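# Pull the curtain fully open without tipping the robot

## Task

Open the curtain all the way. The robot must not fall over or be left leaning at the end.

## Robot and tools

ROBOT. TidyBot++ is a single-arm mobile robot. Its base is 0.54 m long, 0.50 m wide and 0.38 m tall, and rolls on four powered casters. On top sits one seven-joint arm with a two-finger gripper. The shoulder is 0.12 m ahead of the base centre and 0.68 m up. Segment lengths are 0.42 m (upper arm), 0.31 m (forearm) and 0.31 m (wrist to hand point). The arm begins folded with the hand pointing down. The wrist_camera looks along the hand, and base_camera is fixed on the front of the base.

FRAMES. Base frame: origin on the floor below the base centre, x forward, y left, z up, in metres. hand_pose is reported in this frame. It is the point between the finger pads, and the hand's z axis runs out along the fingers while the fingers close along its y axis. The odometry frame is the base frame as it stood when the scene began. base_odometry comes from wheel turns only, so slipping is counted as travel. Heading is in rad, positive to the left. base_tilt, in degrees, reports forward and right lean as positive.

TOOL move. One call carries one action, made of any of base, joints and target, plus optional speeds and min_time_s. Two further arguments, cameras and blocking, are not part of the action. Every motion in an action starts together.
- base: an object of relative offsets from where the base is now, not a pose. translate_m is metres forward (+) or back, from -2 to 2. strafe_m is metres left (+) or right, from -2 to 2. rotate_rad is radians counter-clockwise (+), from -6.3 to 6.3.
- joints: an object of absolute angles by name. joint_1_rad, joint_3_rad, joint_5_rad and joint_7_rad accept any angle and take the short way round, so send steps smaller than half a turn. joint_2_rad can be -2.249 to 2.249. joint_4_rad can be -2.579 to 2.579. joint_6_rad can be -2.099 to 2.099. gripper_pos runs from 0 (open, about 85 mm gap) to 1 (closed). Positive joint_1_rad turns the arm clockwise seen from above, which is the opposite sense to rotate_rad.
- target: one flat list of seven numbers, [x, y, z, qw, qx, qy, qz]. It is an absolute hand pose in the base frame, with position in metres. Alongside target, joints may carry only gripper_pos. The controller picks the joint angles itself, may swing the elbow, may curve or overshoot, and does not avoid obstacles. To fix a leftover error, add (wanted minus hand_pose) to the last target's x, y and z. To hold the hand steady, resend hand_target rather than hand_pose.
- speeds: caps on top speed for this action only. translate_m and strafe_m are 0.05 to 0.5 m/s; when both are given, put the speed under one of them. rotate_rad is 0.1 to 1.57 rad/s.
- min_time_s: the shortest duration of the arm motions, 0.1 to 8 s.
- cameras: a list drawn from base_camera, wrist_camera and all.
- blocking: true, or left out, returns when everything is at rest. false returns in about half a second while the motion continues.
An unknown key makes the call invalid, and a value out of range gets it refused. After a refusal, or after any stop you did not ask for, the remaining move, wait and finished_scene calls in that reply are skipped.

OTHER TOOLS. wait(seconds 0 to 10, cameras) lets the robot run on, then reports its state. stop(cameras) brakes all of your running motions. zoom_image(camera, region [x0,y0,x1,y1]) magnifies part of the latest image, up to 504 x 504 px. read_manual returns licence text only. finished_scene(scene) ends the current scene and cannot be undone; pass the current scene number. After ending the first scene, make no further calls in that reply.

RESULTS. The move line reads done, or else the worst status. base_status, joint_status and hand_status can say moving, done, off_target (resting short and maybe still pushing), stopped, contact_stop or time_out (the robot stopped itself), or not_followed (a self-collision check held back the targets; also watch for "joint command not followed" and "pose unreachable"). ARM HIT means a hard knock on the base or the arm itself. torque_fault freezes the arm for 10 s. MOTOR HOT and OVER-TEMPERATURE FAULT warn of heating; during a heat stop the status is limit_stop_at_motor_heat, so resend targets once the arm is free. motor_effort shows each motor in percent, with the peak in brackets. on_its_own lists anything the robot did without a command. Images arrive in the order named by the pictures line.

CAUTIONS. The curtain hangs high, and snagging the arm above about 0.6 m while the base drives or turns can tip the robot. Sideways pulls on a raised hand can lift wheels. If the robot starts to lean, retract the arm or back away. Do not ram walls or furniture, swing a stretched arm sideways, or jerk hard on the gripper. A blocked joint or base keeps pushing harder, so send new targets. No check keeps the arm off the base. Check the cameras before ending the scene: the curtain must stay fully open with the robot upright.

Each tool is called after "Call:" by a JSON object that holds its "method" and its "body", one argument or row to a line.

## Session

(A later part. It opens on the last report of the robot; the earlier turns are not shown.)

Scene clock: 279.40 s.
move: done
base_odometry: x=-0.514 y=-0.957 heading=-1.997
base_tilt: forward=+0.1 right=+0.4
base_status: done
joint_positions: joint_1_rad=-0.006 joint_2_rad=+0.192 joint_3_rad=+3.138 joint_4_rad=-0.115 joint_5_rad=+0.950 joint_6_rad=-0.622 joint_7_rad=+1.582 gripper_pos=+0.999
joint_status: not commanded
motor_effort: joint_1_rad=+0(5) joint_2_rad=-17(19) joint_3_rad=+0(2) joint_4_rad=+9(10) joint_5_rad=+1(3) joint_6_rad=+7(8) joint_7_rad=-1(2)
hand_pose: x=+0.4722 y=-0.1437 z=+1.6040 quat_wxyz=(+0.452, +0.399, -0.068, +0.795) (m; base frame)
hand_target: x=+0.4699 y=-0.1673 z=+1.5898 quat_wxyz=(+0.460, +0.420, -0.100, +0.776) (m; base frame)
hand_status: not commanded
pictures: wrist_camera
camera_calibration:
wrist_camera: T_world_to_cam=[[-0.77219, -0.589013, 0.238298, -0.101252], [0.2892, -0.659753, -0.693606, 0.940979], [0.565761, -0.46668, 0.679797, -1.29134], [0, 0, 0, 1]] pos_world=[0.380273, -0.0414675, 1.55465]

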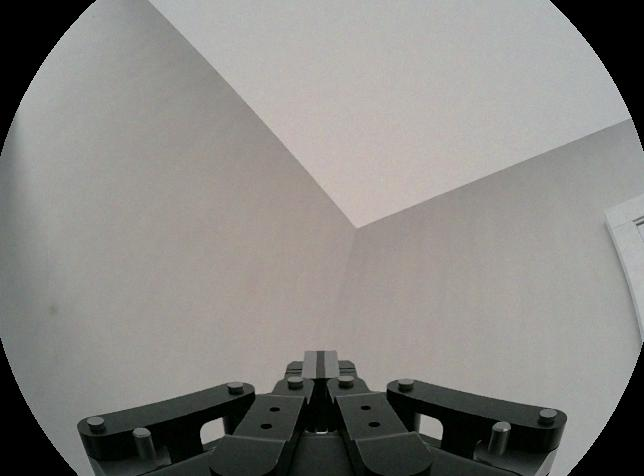

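Call:
{"method": "move", "body": {
  "base": {"translate_m": -0.3},
  "speeds": {"translate_m": 0.3},
  "cameras": []
}}

Call:
{"method": "move", "body": {
  "base": {"translate_m": -0.35, "strafe_m": 0.6},
  "joints": {"joint_1_rad": 0.3, "joint_2_rad": -0.33, "joint_4_rad": -2.2, "joint_5_rad": 0.0, "joint_6_rad": 0.9},
  "cameras": ["all"]
}}

Scene clock: 288.37 s.
move: done
base_odometry: x=-0.390 y=-0.684 heading=-1.996
base_tilt: forward=+0.0 right=+0.3
base_status: done
joint_positions: joint_1_rad=-0.006 joint_2_rad=+0.213 joint_3_rad=+3.138 joint_4_rad=-0.115 joint_5_rad=+0.951 joint_6_rad=-0.622 joint_7_rad=+1.582 gripper_pos=+0.999
joint_status: not commanded
motor_effort: joint_1_rad=+1(2) joint_2_rad=-20(25) joint_3_rad=+0(1) joint_4_rad=+9(11) joint_5_rad=+1(2) joint_6_rad=+7(8) joint_7_rad=-1(1)
hand_pose: x=+0.4922 y=-0.1438 z=+1.5960 quat_wxyz=(+0.454, +0.407, -0.063, +0.790) (m; base frame)
hand_target: x=+0.4699 y=-0.1673 z=+1.5898 quat_wxyz=(+0.460, +0.420, -0.100, +0.776) (m; base frame)
hand_status: not commanded
pictures: none
No camera images: "cameras" was empty.

Scene clock: 291.87 s.
move: done
base_odometry: x=+0.301 y=-0.613 heading=-1.996
base_tilt: forward=+0.1 right=+0.3
base_status: done
joint_positions: joint_1_rad=+0.283 joint_2_rad=-0.293 joint_3_rad=+3.138 joint_4_rad=-2.162 joint_5_rad=+0.054 joint_6_rad=+0.803 joint_7_rad=+1.582 gripper_pos=+0.999
joint_status: all done
motor_effort: joint_1_rad=+0(2) joint_2_rad=-9(29) joint_3_rad=+0(2) joint_4_rad=+18(20) joint_5_rad=+0(3) joint_6_rad=+8(9) joint_7_rad=-1(1)
hand_pose: x=+0.5567 y=-0.1112 z=+1.1424 quat_wxyz=(+0.131, +0.507, -0.041, +0.851) (m; base frame)
hand_target: x=+0.5217 y=-0.1222 z=+1.1632 quat_wxyz=(+0.121, +0.460, -0.075, +0.876) (m; base frame)
hand_status: not commanded
pictures: base_camera, wrist_camera
camera_calibration:
wrist_camera: T_world_to_cam=[[-0.263, -0.963664, 0.0467135, -0.0130702], [0.46244, -0.168405, -0.870511, 0.778052], [0.846747, -0.207342, 0.489927, -0.920852], [0, 0, 0, 1]] pos_world=[0.416489, -0.0724987, 1.12906]

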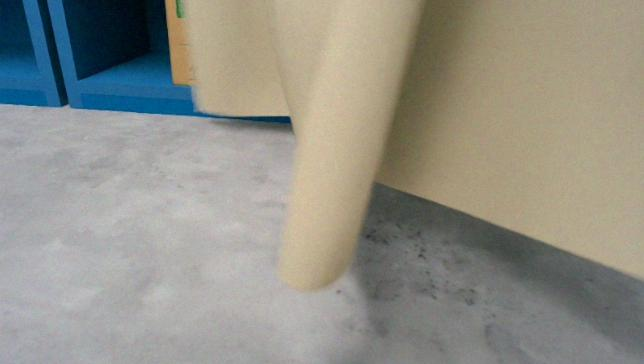

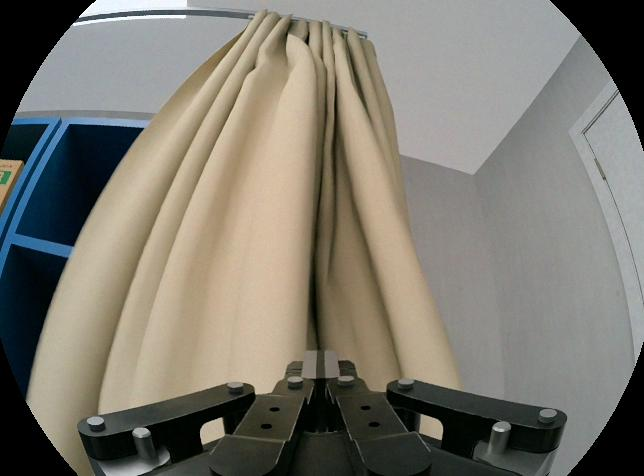

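Call:
{"method": "move", "body": {
  "base": {"strafe_m": 0.6, "translate_m": 0.1},
  "joints": {"joint_1_rad": 0.0, "joint_2_rad": 0.2, "joint_3_rad": 3.14, "joint_4_rad": -0.1, "joint_5_rad": 1.0, "joint_6_rad": -0.7},
  "cameras": []
}}

Call:
{"method": "move", "body": {
  "base": {"translate_m": 0.56},
  "speeds": {"translate_m": 0.3},
  "cameras": ["wrist_camera"]
}}

Call:
{"method": "move", "body": {
  "base": {"strafe_m": -0.8},
  "speeds": {"strafe_m": 0.35},
  "cameras": ["wrist_camera"]
}}

Scene clock: 309.57 s.
move: done
base_odometry: x=+0.806 y=-0.952 heading=-1.996
base_tilt: forward=+0.1 right=+0.3
base_status: done
joint_positions: joint_1_rad=+0.018 joint_2_rad=+0.164 joint_3_rad=+3.136 joint_4_rad=-0.122 joint_5_rad=+0.944 joint_6_rad=-0.613 joint_7_rad=+1.582 gripper_pos=+0.999
joint_status: all done
motor_effort: joint_1_rad=+1(2) joint_2_rad=-13(17) joint_3_rad=+0(3) joint_4_rad=+7(19) joint_5_rad=+1(2) joint_6_rad=+5(10) joint_7_rad=-1(1)
hand_pose: x=+0.4475 y=-0.1487 z=+1.6128 quat_wxyz=(+0.458, +0.387, -0.075, +0.797) (m; base frame)
hand_target: x=+0.4699 y=-0.1673 z=+1.5898 quat_wxyz=(+0.460, +0.420, -0.100, +0.776) (m; base frame)
hand_status: not commanded
pictures: none
No camera images: "cameras" was empty.

Scene clock: 312.27 s.
move: done
base_odometry: x=+0.575 y=-1.462 heading=-1.996
base_tilt: forward=+0.1 right=+0.3
base_status: done
joint_positions: joint_1_rad=+0.016 joint_2_rad=+0.186 joint_3_rad=+3.136 joint_4_rad=-0.115 joint_5_rad=+0.948 joint_6_rad=-0.617 joint_7_rad=+1.582 gripper_pos=+0.999
joint_status: not commanded
motor_effort: joint_1_rad=+0(1) joint_2_rad=-14(18) joint_3_rad=+0(1) joint_4_rad=+7(9) joint_5_rad=+2(2) joint_6_rad=+6(8) joint_7_rad=-1(1)
hand_pose: x=+0.4639 y=-0.1496 z=+1.6069 quat_wxyz=(+0.459, +0.394, -0.072, +0.793) (m; base frame)
hand_target: x=+0.4699 y=-0.1673 z=+1.5898 quat_wxyz=(+0.460, +0.420, -0.100, +0.776) (m; base frame)
hand_status: not commanded
pictures: wrist_camera
camera_calibration:
wrist_camera: T_world_to_cam=[[-0.783737, -0.575598, 0.233331, -0.0964371], [0.284243, -0.666432, -0.689256, 0.935815], [0.552234, -0.473872, 0.685918, -1.29597], [0, 0, 0, 1]] pos_world=[0.374098, -0.0459758, 1.55645]

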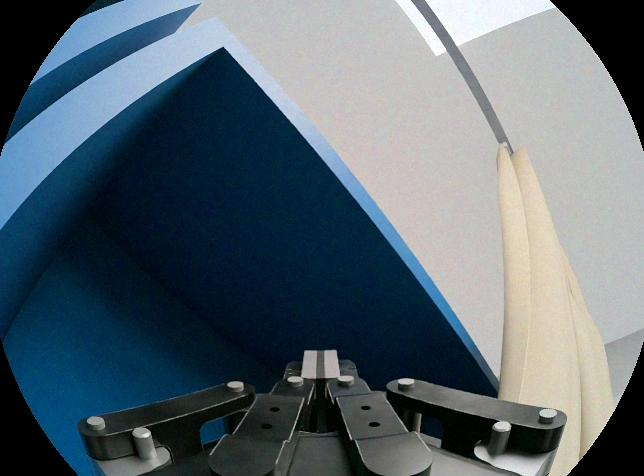

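Scene clock: 315.57 s.
move: done
base_odometry: x=-0.154 y=-1.132 heading=-1.995
base_tilt: forward=+0.1 right=+0.3
base_status: done
joint_positions: joint_1_rad=-0.006 joint_2_rad=+0.186 joint_3_rad=+3.136 joint_4_rad=-0.112 joint_5_rad=+0.948 joint_6_rad=-0.620 joint_7_rad=+1.582 gripper_pos=+0.999
joint_status: not commanded
motor_effort: joint_1_rad=+2(4) joint_2_rad=-15(18) joint_3_rad=+1(2) joint_4_rad=+8(9) joint_5_rad=+2(3) joint_6_rad=+4(7) joint_7_rad=-1(2)
hand_pose: x=+0.4664 y=-0.1429 z=+1.6066 quat_wxyz=(+0.450, +0.396, -0.069, +0.797) (m; base frame)
hand_target: x=+0.4699 y=-0.1673 z=+1.5898 quat_wxyz=(+0.460, +0.420, -0.100, +0.776) (m; base frame)
hand_status: not commanded
pictures: wrist_camera
camera_calibration:
wrist_camera: T_world_to_cam=[[-0.771633, -0.592374, 0.23168, -0.095938], [0.297863, -0.658356, -0.691263, 0.937392], [0.562014, -0.464393, 0.684455, -1.29496], [0, 0, 0, 1]] pos_world=[0.374543, -0.0410642, 1.55655]

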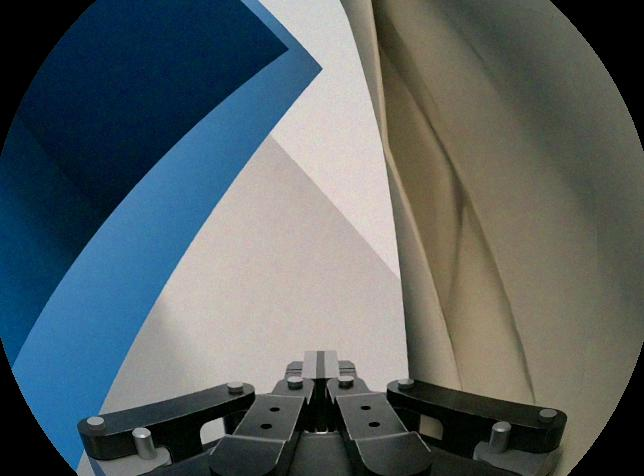

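Call:
{"method": "move", "body": {
  "base": {"strafe_m": -0.37, "translate_m": 0.07},
  "speeds": {"strafe_m": 0.25},
  "cameras": ["wrist_camera"]
}}

Call:
{"method": "move", "body": {
  "base": {"translate_m": -0.4},
  "speeds": {"translate_m": 0.25},
  "cameras": []
}}

Call:
{"method": "move", "body": {
  "base": {"translate_m": -0.35, "strafe_m": 0.6},
  "joints": {"joint_1_rad": 0.3, "joint_2_rad": -0.33, "joint_4_rad": -2.2, "joint_5_rad": 0.0, "joint_6_rad": 0.9},
  "cameras": ["wrist_camera"]
}}

Scene clock: 327.00 s.
move: done
base_odometry: x=-0.520 y=-1.043 heading=-1.996
base_tilt: forward=+0.0 right=+0.3
base_status: done
joint_positions: joint_1_rad=-0.009 joint_2_rad=+0.192 joint_3_rad=+3.136 joint_4_rad=-0.112 joint_5_rad=+0.948 joint_6_rad=-0.626 joint_7_rad=+1.582 gripper_pos=+0.999
joint_status: not commanded
motor_effort: joint_1_rad=+2(5) joint_2_rad=-15(19) joint_3_rad=+0(2) joint_4_rad=+9(10) joint_5_rad=+1(3) joint_6_rad=+6(8) joint_7_rad=-1(2)
hand_pose: x=+0.4730 y=-0.1427 z=+1.6033 quat_wxyz=(+0.449, +0.400, -0.068, +0.796) (m; base frame)
hand_target: x=+0.4699 y=-0.1673 z=+1.5898 quat_wxyz=(+0.460, +0.420, -0.100, +0.776) (m; base frame)
hand_status: not commanded
pictures: wrist_camera
camera_calibration:
wrist_camera: T_world_to_cam=[[-0.768257, -0.594877, 0.236438, -0.0996338], [0.292689, -0.654913, -0.696722, 0.944931], [0.56931, -0.466059, 0.677256, -1.28836], [0, 0, 0, 1]] pos_world=[0.380358, -0.0408714, 1.55446]

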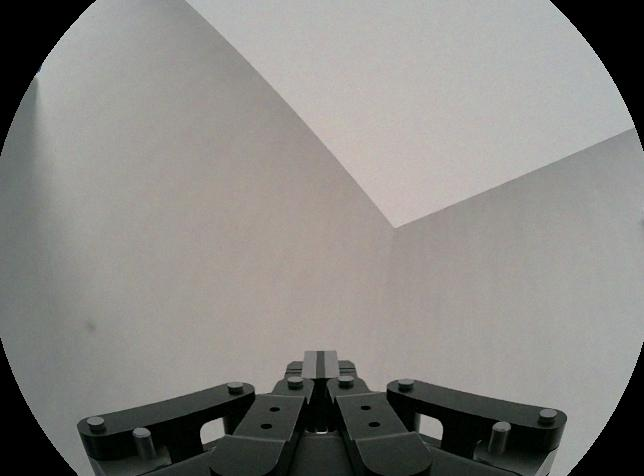

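Scene clock: 329.57 s.
move: done
base_odometry: x=-0.355 y=-0.679 heading=-1.995
base_tilt: forward=+0.0 right=+0.3
base_status: done
joint_positions: joint_1_rad=-0.009 joint_2_rad=+0.209 joint_3_rad=+3.136 joint_4_rad=-0.112 joint_5_rad=+0.949 joint_6_rad=-0.626 joint_7_rad=+1.582 gripper_pos=+0.999
joint_status: not commanded
motor_effort: joint_1_rad=+1(3) joint_2_rad=-22(25) joint_3_rad=+1(1) joint_4_rad=+10(12) joint_5_rad=+1(2) joint_6_rad=+7(8) joint_7_rad=-1(2)
hand_pose: x=+0.4887 y=-0.1427 z=+1.5971 quat_wxyz=(+0.450, +0.407, -0.064, +0.792) (m; base frame)
hand_target: x=+0.4699 y=-0.1673 z=+1.5898 quat_wxyz=(+0.460, +0.420, -0.100, +0.776) (m; base frame)
hand_status: not commanded
pictures: none
No camera images: "cameras" was empty.

Scene clock: 333.07 s.
move: done
base_odometry: x=+0.336 y=-0.607 heading=-1.995
base_tilt: forward=+0.1 right=+0.3
base_status: done
joint_positions: joint_1_rad=+0.283 joint_2_rad=-0.293 joint_3_rad=+3.136 joint_4_rad=-2.162 joint_5_rad=+0.054 joint_6_rad=+0.803 joint_7_rad=+1.582 gripper_pos=+0.999
joint_status: all done
motor_effort: joint_1_rad=+0(3) joint_2_rad=-9(29) joint_3_rad=+0(3) joint_4_rad=+18(20) joint_5_rad=-1(3) joint_6_rad=+8(9) joint_7_rad=-1(1)
hand_pose: x=+0.5569 y=-0.1099 z=+1.1424 quat_wxyz=(+0.131, +0.507, -0.040, +0.851) (m; base frame)
hand_target: x=+0.5217 y=-0.1222 z=+1.1632 quat_wxyz=(+0.121, +0.460, -0.075, +0.876) (m; base frame)
hand_status: not commanded
pictures: wrist_camera
camera_calibration:
wrist_camera: T_world_to_cam=[[-0.260874, -0.964209, 0.0473796, -0.0138579], [0.462761, -0.167975, -0.870423, 0.778043], [0.847229, -0.205146, 0.490019, -0.920941], [0, 0, 0, 1]] pos_world=[0.416585, -0.0715975, 1.12916]

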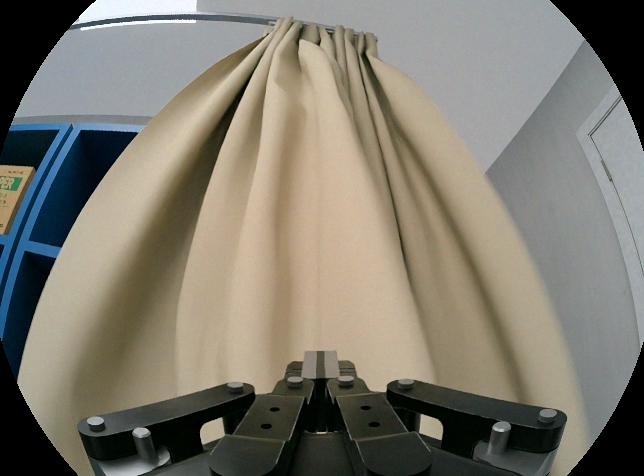

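Call:
{"method": "zoom_image", "body": {
  "camera": "wrist_camera",
  "region": [230, 0, 410, 90]
}}

Scaled by 2.800.

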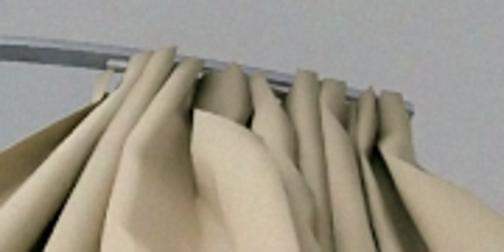

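Call:
{"method": "move", "body": {
  "base": {"strafe_m": 0.6, "translate_m": 0.1},
  "joints": {"joint_1_rad": 0.0, "joint_2_rad": 0.2, "joint_3_rad": 3.14, "joint_4_rad": -0.1, "joint_5_rad": 1.0, "joint_6_rad": -0.7},
  "cameras": []
}}

Call:
{"method": "move", "body": {
  "base": {"translate_m": 0.58},
  "speeds": {"translate_m": 0.3},
  "cameras": []
}}

Call:
{"method": "move", "body": {
  "base": {"strafe_m": -0.88},
  "speeds": {"strafe_m": 0.35},
  "cameras": ["wrist_camera"]
}}

Scene clock: 357.40 s.
move: done
base_odometry: x=+0.842 y=-0.945 heading=-1.995
base_tilt: forward=+0.0 right=+0.3
base_status: done
joint_positions: joint_1_rad=+0.018 joint_2_rad=+0.164 joint_3_rad=+3.135 joint_4_rad=-0.122 joint_5_rad=+0.944 joint_6_rad=-0.613 joint_7_rad=+1.582 gripper_pos=+0.999
joint_status: all done
motor_effort: joint_1_rad=+0(2) joint_2_rad=-13(16) joint_3_rad=+0(3) joint_4_rad=+7(20) joint_5_rad=+1(3) joint_6_rad=+6(9) joint_7_rad=-1(1)
hand_pose: x=+0.4477 y=-0.1485 z=+1.6128 quat_wxyz=(+0.457, +0.388, -0.074, +0.797) (m; base frame)
hand_target: x=+0.4699 y=-0.1673 z=+1.5898 quat_wxyz=(+0.460, +0.420, -0.100, +0.776) (m; base frame)
hand_status: not commanded
pictures: none
No camera images: "cameras" was empty.

Scene clock: 360.17 s.
move: done
base_odometry: x=+0.603 y=-1.474 heading=-1.995
base_tilt: forward=+0.1 right=+0.3
base_status: done
joint_positions: joint_1_rad=+0.016 joint_2_rad=+0.186 joint_3_rad=+3.135 joint_4_rad=-0.115 joint_5_rad=+0.948 joint_6_rad=-0.617 joint_7_rad=+1.582 gripper_pos=+0.999
joint_status: not commanded
motor_effort: joint_1_rad=+0(1) joint_2_rad=-14(18) joint_3_rad=+0(1) joint_4_rad=+7(9) joint_5_rad=+1(2) joint_6_rad=+7(8) joint_7_rad=-1(1)
hand_pose: x=+0.4640 y=-0.1494 z=+1.6069 quat_wxyz=(+0.459, +0.394, -0.072, +0.793) (m; base frame)
hand_target: x=+0.4699 y=-0.1673 z=+1.5898 quat_wxyz=(+0.460, +0.420, -0.100, +0.776) (m; base frame)
hand_status: not commanded
pictures: none
No camera images: "cameras" was empty.

Scene clock: 363.60 s.
move: done
base_odometry: x=-0.199 y=-1.112 heading=-1.994
base_tilt: forward=+0.1 right=+0.3
base_status: done
joint_positions: joint_1_rad=-0.001 joint_2_rad=+0.187 joint_3_rad=+3.135 joint_4_rad=-0.115 joint_5_rad=+0.948 joint_6_rad=-0.626 joint_7_rad=+1.582 gripper_pos=+0.999
joint_status: not commanded
motor_effort: joint_1_rad=+2(3) joint_2_rad=-16(18) joint_3_rad=+0(2) joint_4_rad=+9(10) joint_5_rad=+2(3) joint_6_rad=+5(7) joint_7_rad=-1(2)
hand_pose: x=+0.4685 y=-0.1455 z=+1.6044 quat_wxyz=(+0.452, +0.399, -0.070, +0.795) (m; base frame)
hand_target: x=+0.4699 y=-0.1673 z=+1.5898 quat_wxyz=(+0.460, +0.420, -0.100, +0.776) (m; base frame)
hand_status: not commanded
pictures: wrist_camera
camera_calibration:
wrist_camera: T_world_to_cam=[[-0.773111, -0.589466, 0.234157, -0.0982475], [0.289901, -0.656756, -0.696153, 0.945317], [0.564143, -0.470321, 0.678632, -1.28828], [0, 0, 0, 1]] pos_world=[0.376771, -0.0429783, 1.55536]

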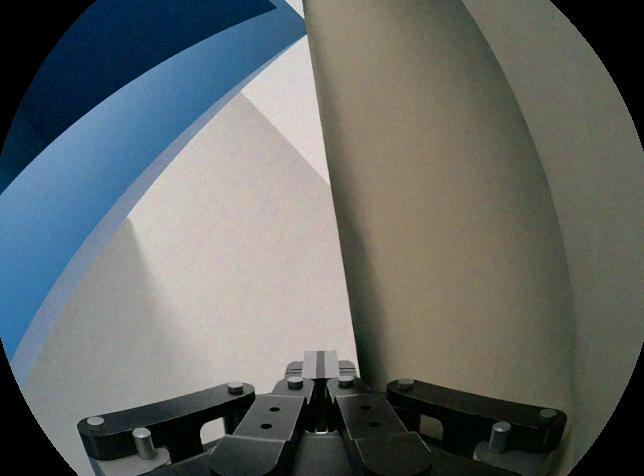

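Call:
{"method": "move", "body": {
  "base": {"strafe_m": -0.5, "translate_m": 0.18},
  "speeds": {"strafe_m": 0.25},
  "cameras": ["wrist_camera"]
}}

Call:
{"method": "move", "body": {
  "base": {"translate_m": -0.55},
  "speeds": {"translate_m": 0.3},
  "cameras": []
}}

Call:
{"method": "move", "body": {
  "base": {"translate_m": -0.31, "strafe_m": 0.7},
  "joints": {"joint_1_rad": 0.3, "joint_2_rad": -0.33, "joint_4_rad": -2.2, "joint_5_rad": 0.0, "joint_6_rad": 0.9},
  "cameras": ["wrist_camera"]
}}

Call:
{"method": "zoom_image", "body": {
  "camera": "wrist_camera",
  "region": [230, 0, 410, 90]
}}

Scene clock: 373.83 s.
move: done
base_odometry: x=-0.729 y=-1.071 heading=-1.995
base_tilt: forward=+0.1 right=+0.3
base_status: done
joint_positions: joint_1_rad=-0.004 joint_2_rad=+0.188 joint_3_rad=+3.135 joint_4_rad=-0.115 joint_5_rad=+0.949 joint_6_rad=-0.628 joint_7_rad=+1.582 gripper_pos=+0.999
joint_status: not commanded
motor_effort: joint_1_rad=+1(4) joint_2_rad=-14(18) joint_3_rad=+0(2) joint_4_rad=+7(10) joint_5_rad=+1(3) joint_6_rad=+7(7) joint_7_rad=-1(2)
hand_pose: x=+0.4696 y=-0.1447 z=+1.6038 quat_wxyz=(+0.451, +0.400, -0.070, +0.795) (m; base frame)
hand_target: x=+0.4699 y=-0.1673 z=+1.5898 quat_wxyz=(+0.460, +0.420, -0.100, +0.776) (m; base frame)
hand_status: not commanded
pictures: wrist_camera
camera_calibration:
wrist_camera: T_world_to_cam=[[-0.77118, -0.591821, 0.234586, -0.0987812], [0.290627, -0.655133, -0.697378, 0.947001], [0.566408, -0.469627, 0.677224, -1.28683], [0, 0, 0, 1]] pos_world=[0.377467, -0.0423786, 1.55506]

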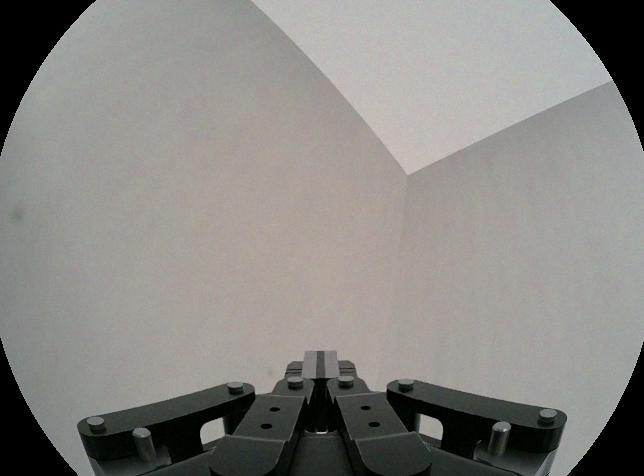

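Scene clock: 376.50 s.
move: done
base_odometry: x=-0.503 y=-0.569 heading=-1.995
base_tilt: forward=+0.0 right=+0.3
base_status: done
joint_positions: joint_1_rad=-0.004 joint_2_rad=+0.196 joint_3_rad=+3.135 joint_4_rad=-0.111 joint_5_rad=+0.950 joint_6_rad=-0.628 joint_7_rad=+1.582 gripper_pos=+0.999
joint_status: not commanded
motor_effort: joint_1_rad=+0(1) joint_2_rad=-14(20) joint_3_rad=+1(1) joint_4_rad=+7(10) joint_5_rad=+1(2) joint_6_rad=+7(8) joint_7_rad=-1(1)
hand_pose: x=+0.4759 y=-0.1448 z=+1.6016 quat_wxyz=(+0.451, +0.402, -0.069, +0.794) (m; base frame)
hand_target: x=+0.4699 y=-0.1673 z=+1.5898 quat_wxyz=(+0.460, +0.420, -0.100, +0.776) (m; base frame)
hand_status: not commanded
pictures: none
No camera images: "cameras" was empty.

Scene clock: 380.03 s.
move: done
base_odometry: x=+0.263 y=-0.574 heading=-1.994
base_tilt: forward=+0.1 right=+0.3
base_status: done
joint_positions: joint_1_rad=+0.283 joint_2_rad=-0.295 joint_3_rad=+3.135 joint_4_rad=-2.161 joint_5_rad=+0.054 joint_6_rad=+0.803 joint_7_rad=+1.582 gripper_pos=+0.999
joint_status: all done
motor_effort: joint_1_rad=+0(2) joint_2_rad=-9(21) joint_3_rad=+1(1) joint_4_rad=+17(21) joint_5_rad=-1(3) joint_6_rad=+8(10) joint_7_rad=-1(1)
hand_pose: x=+0.5560 y=-0.1090 z=+1.1443 quat_wxyz=(+0.130, +0.505, -0.040, +0.852) (m; base frame)
hand_target: x=+0.5217 y=-0.1222 z=+1.1632 quat_wxyz=(+0.121, +0.460, -0.075, +0.876) (m; base frame)
hand_status: not commanded
pictures: wrist_camera
camera_calibration:
wrist_camera: T_world_to_cam=[[-0.260001, -0.964435, 0.047594, -0.0140043], [0.466135, -0.168525, -0.868515, 0.77613], [0.845646, -0.20363, 0.493373, -0.923665], [0, 0, 0, 1]] pos_world=[0.415672, -0.0707944, 1.13046]

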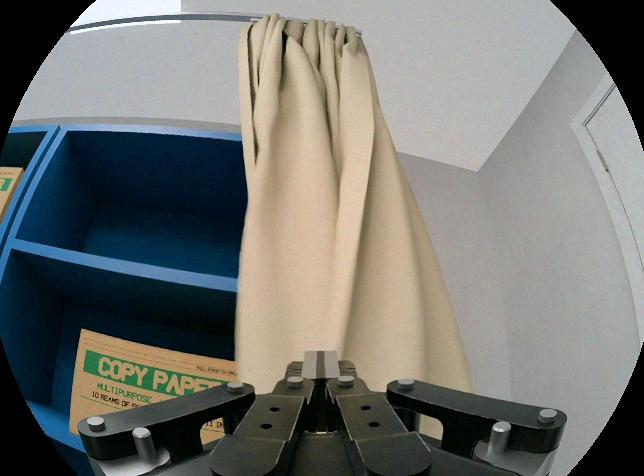

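Scaled by 2.800.

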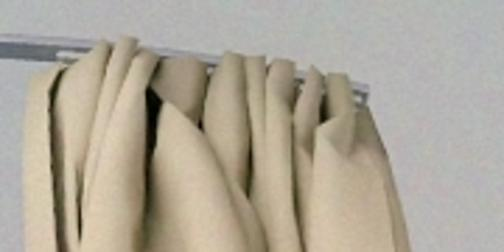

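Call:
{"method": "finished_scene", "body": {
  "scene": 3
}}

The scene is finished: the task was done.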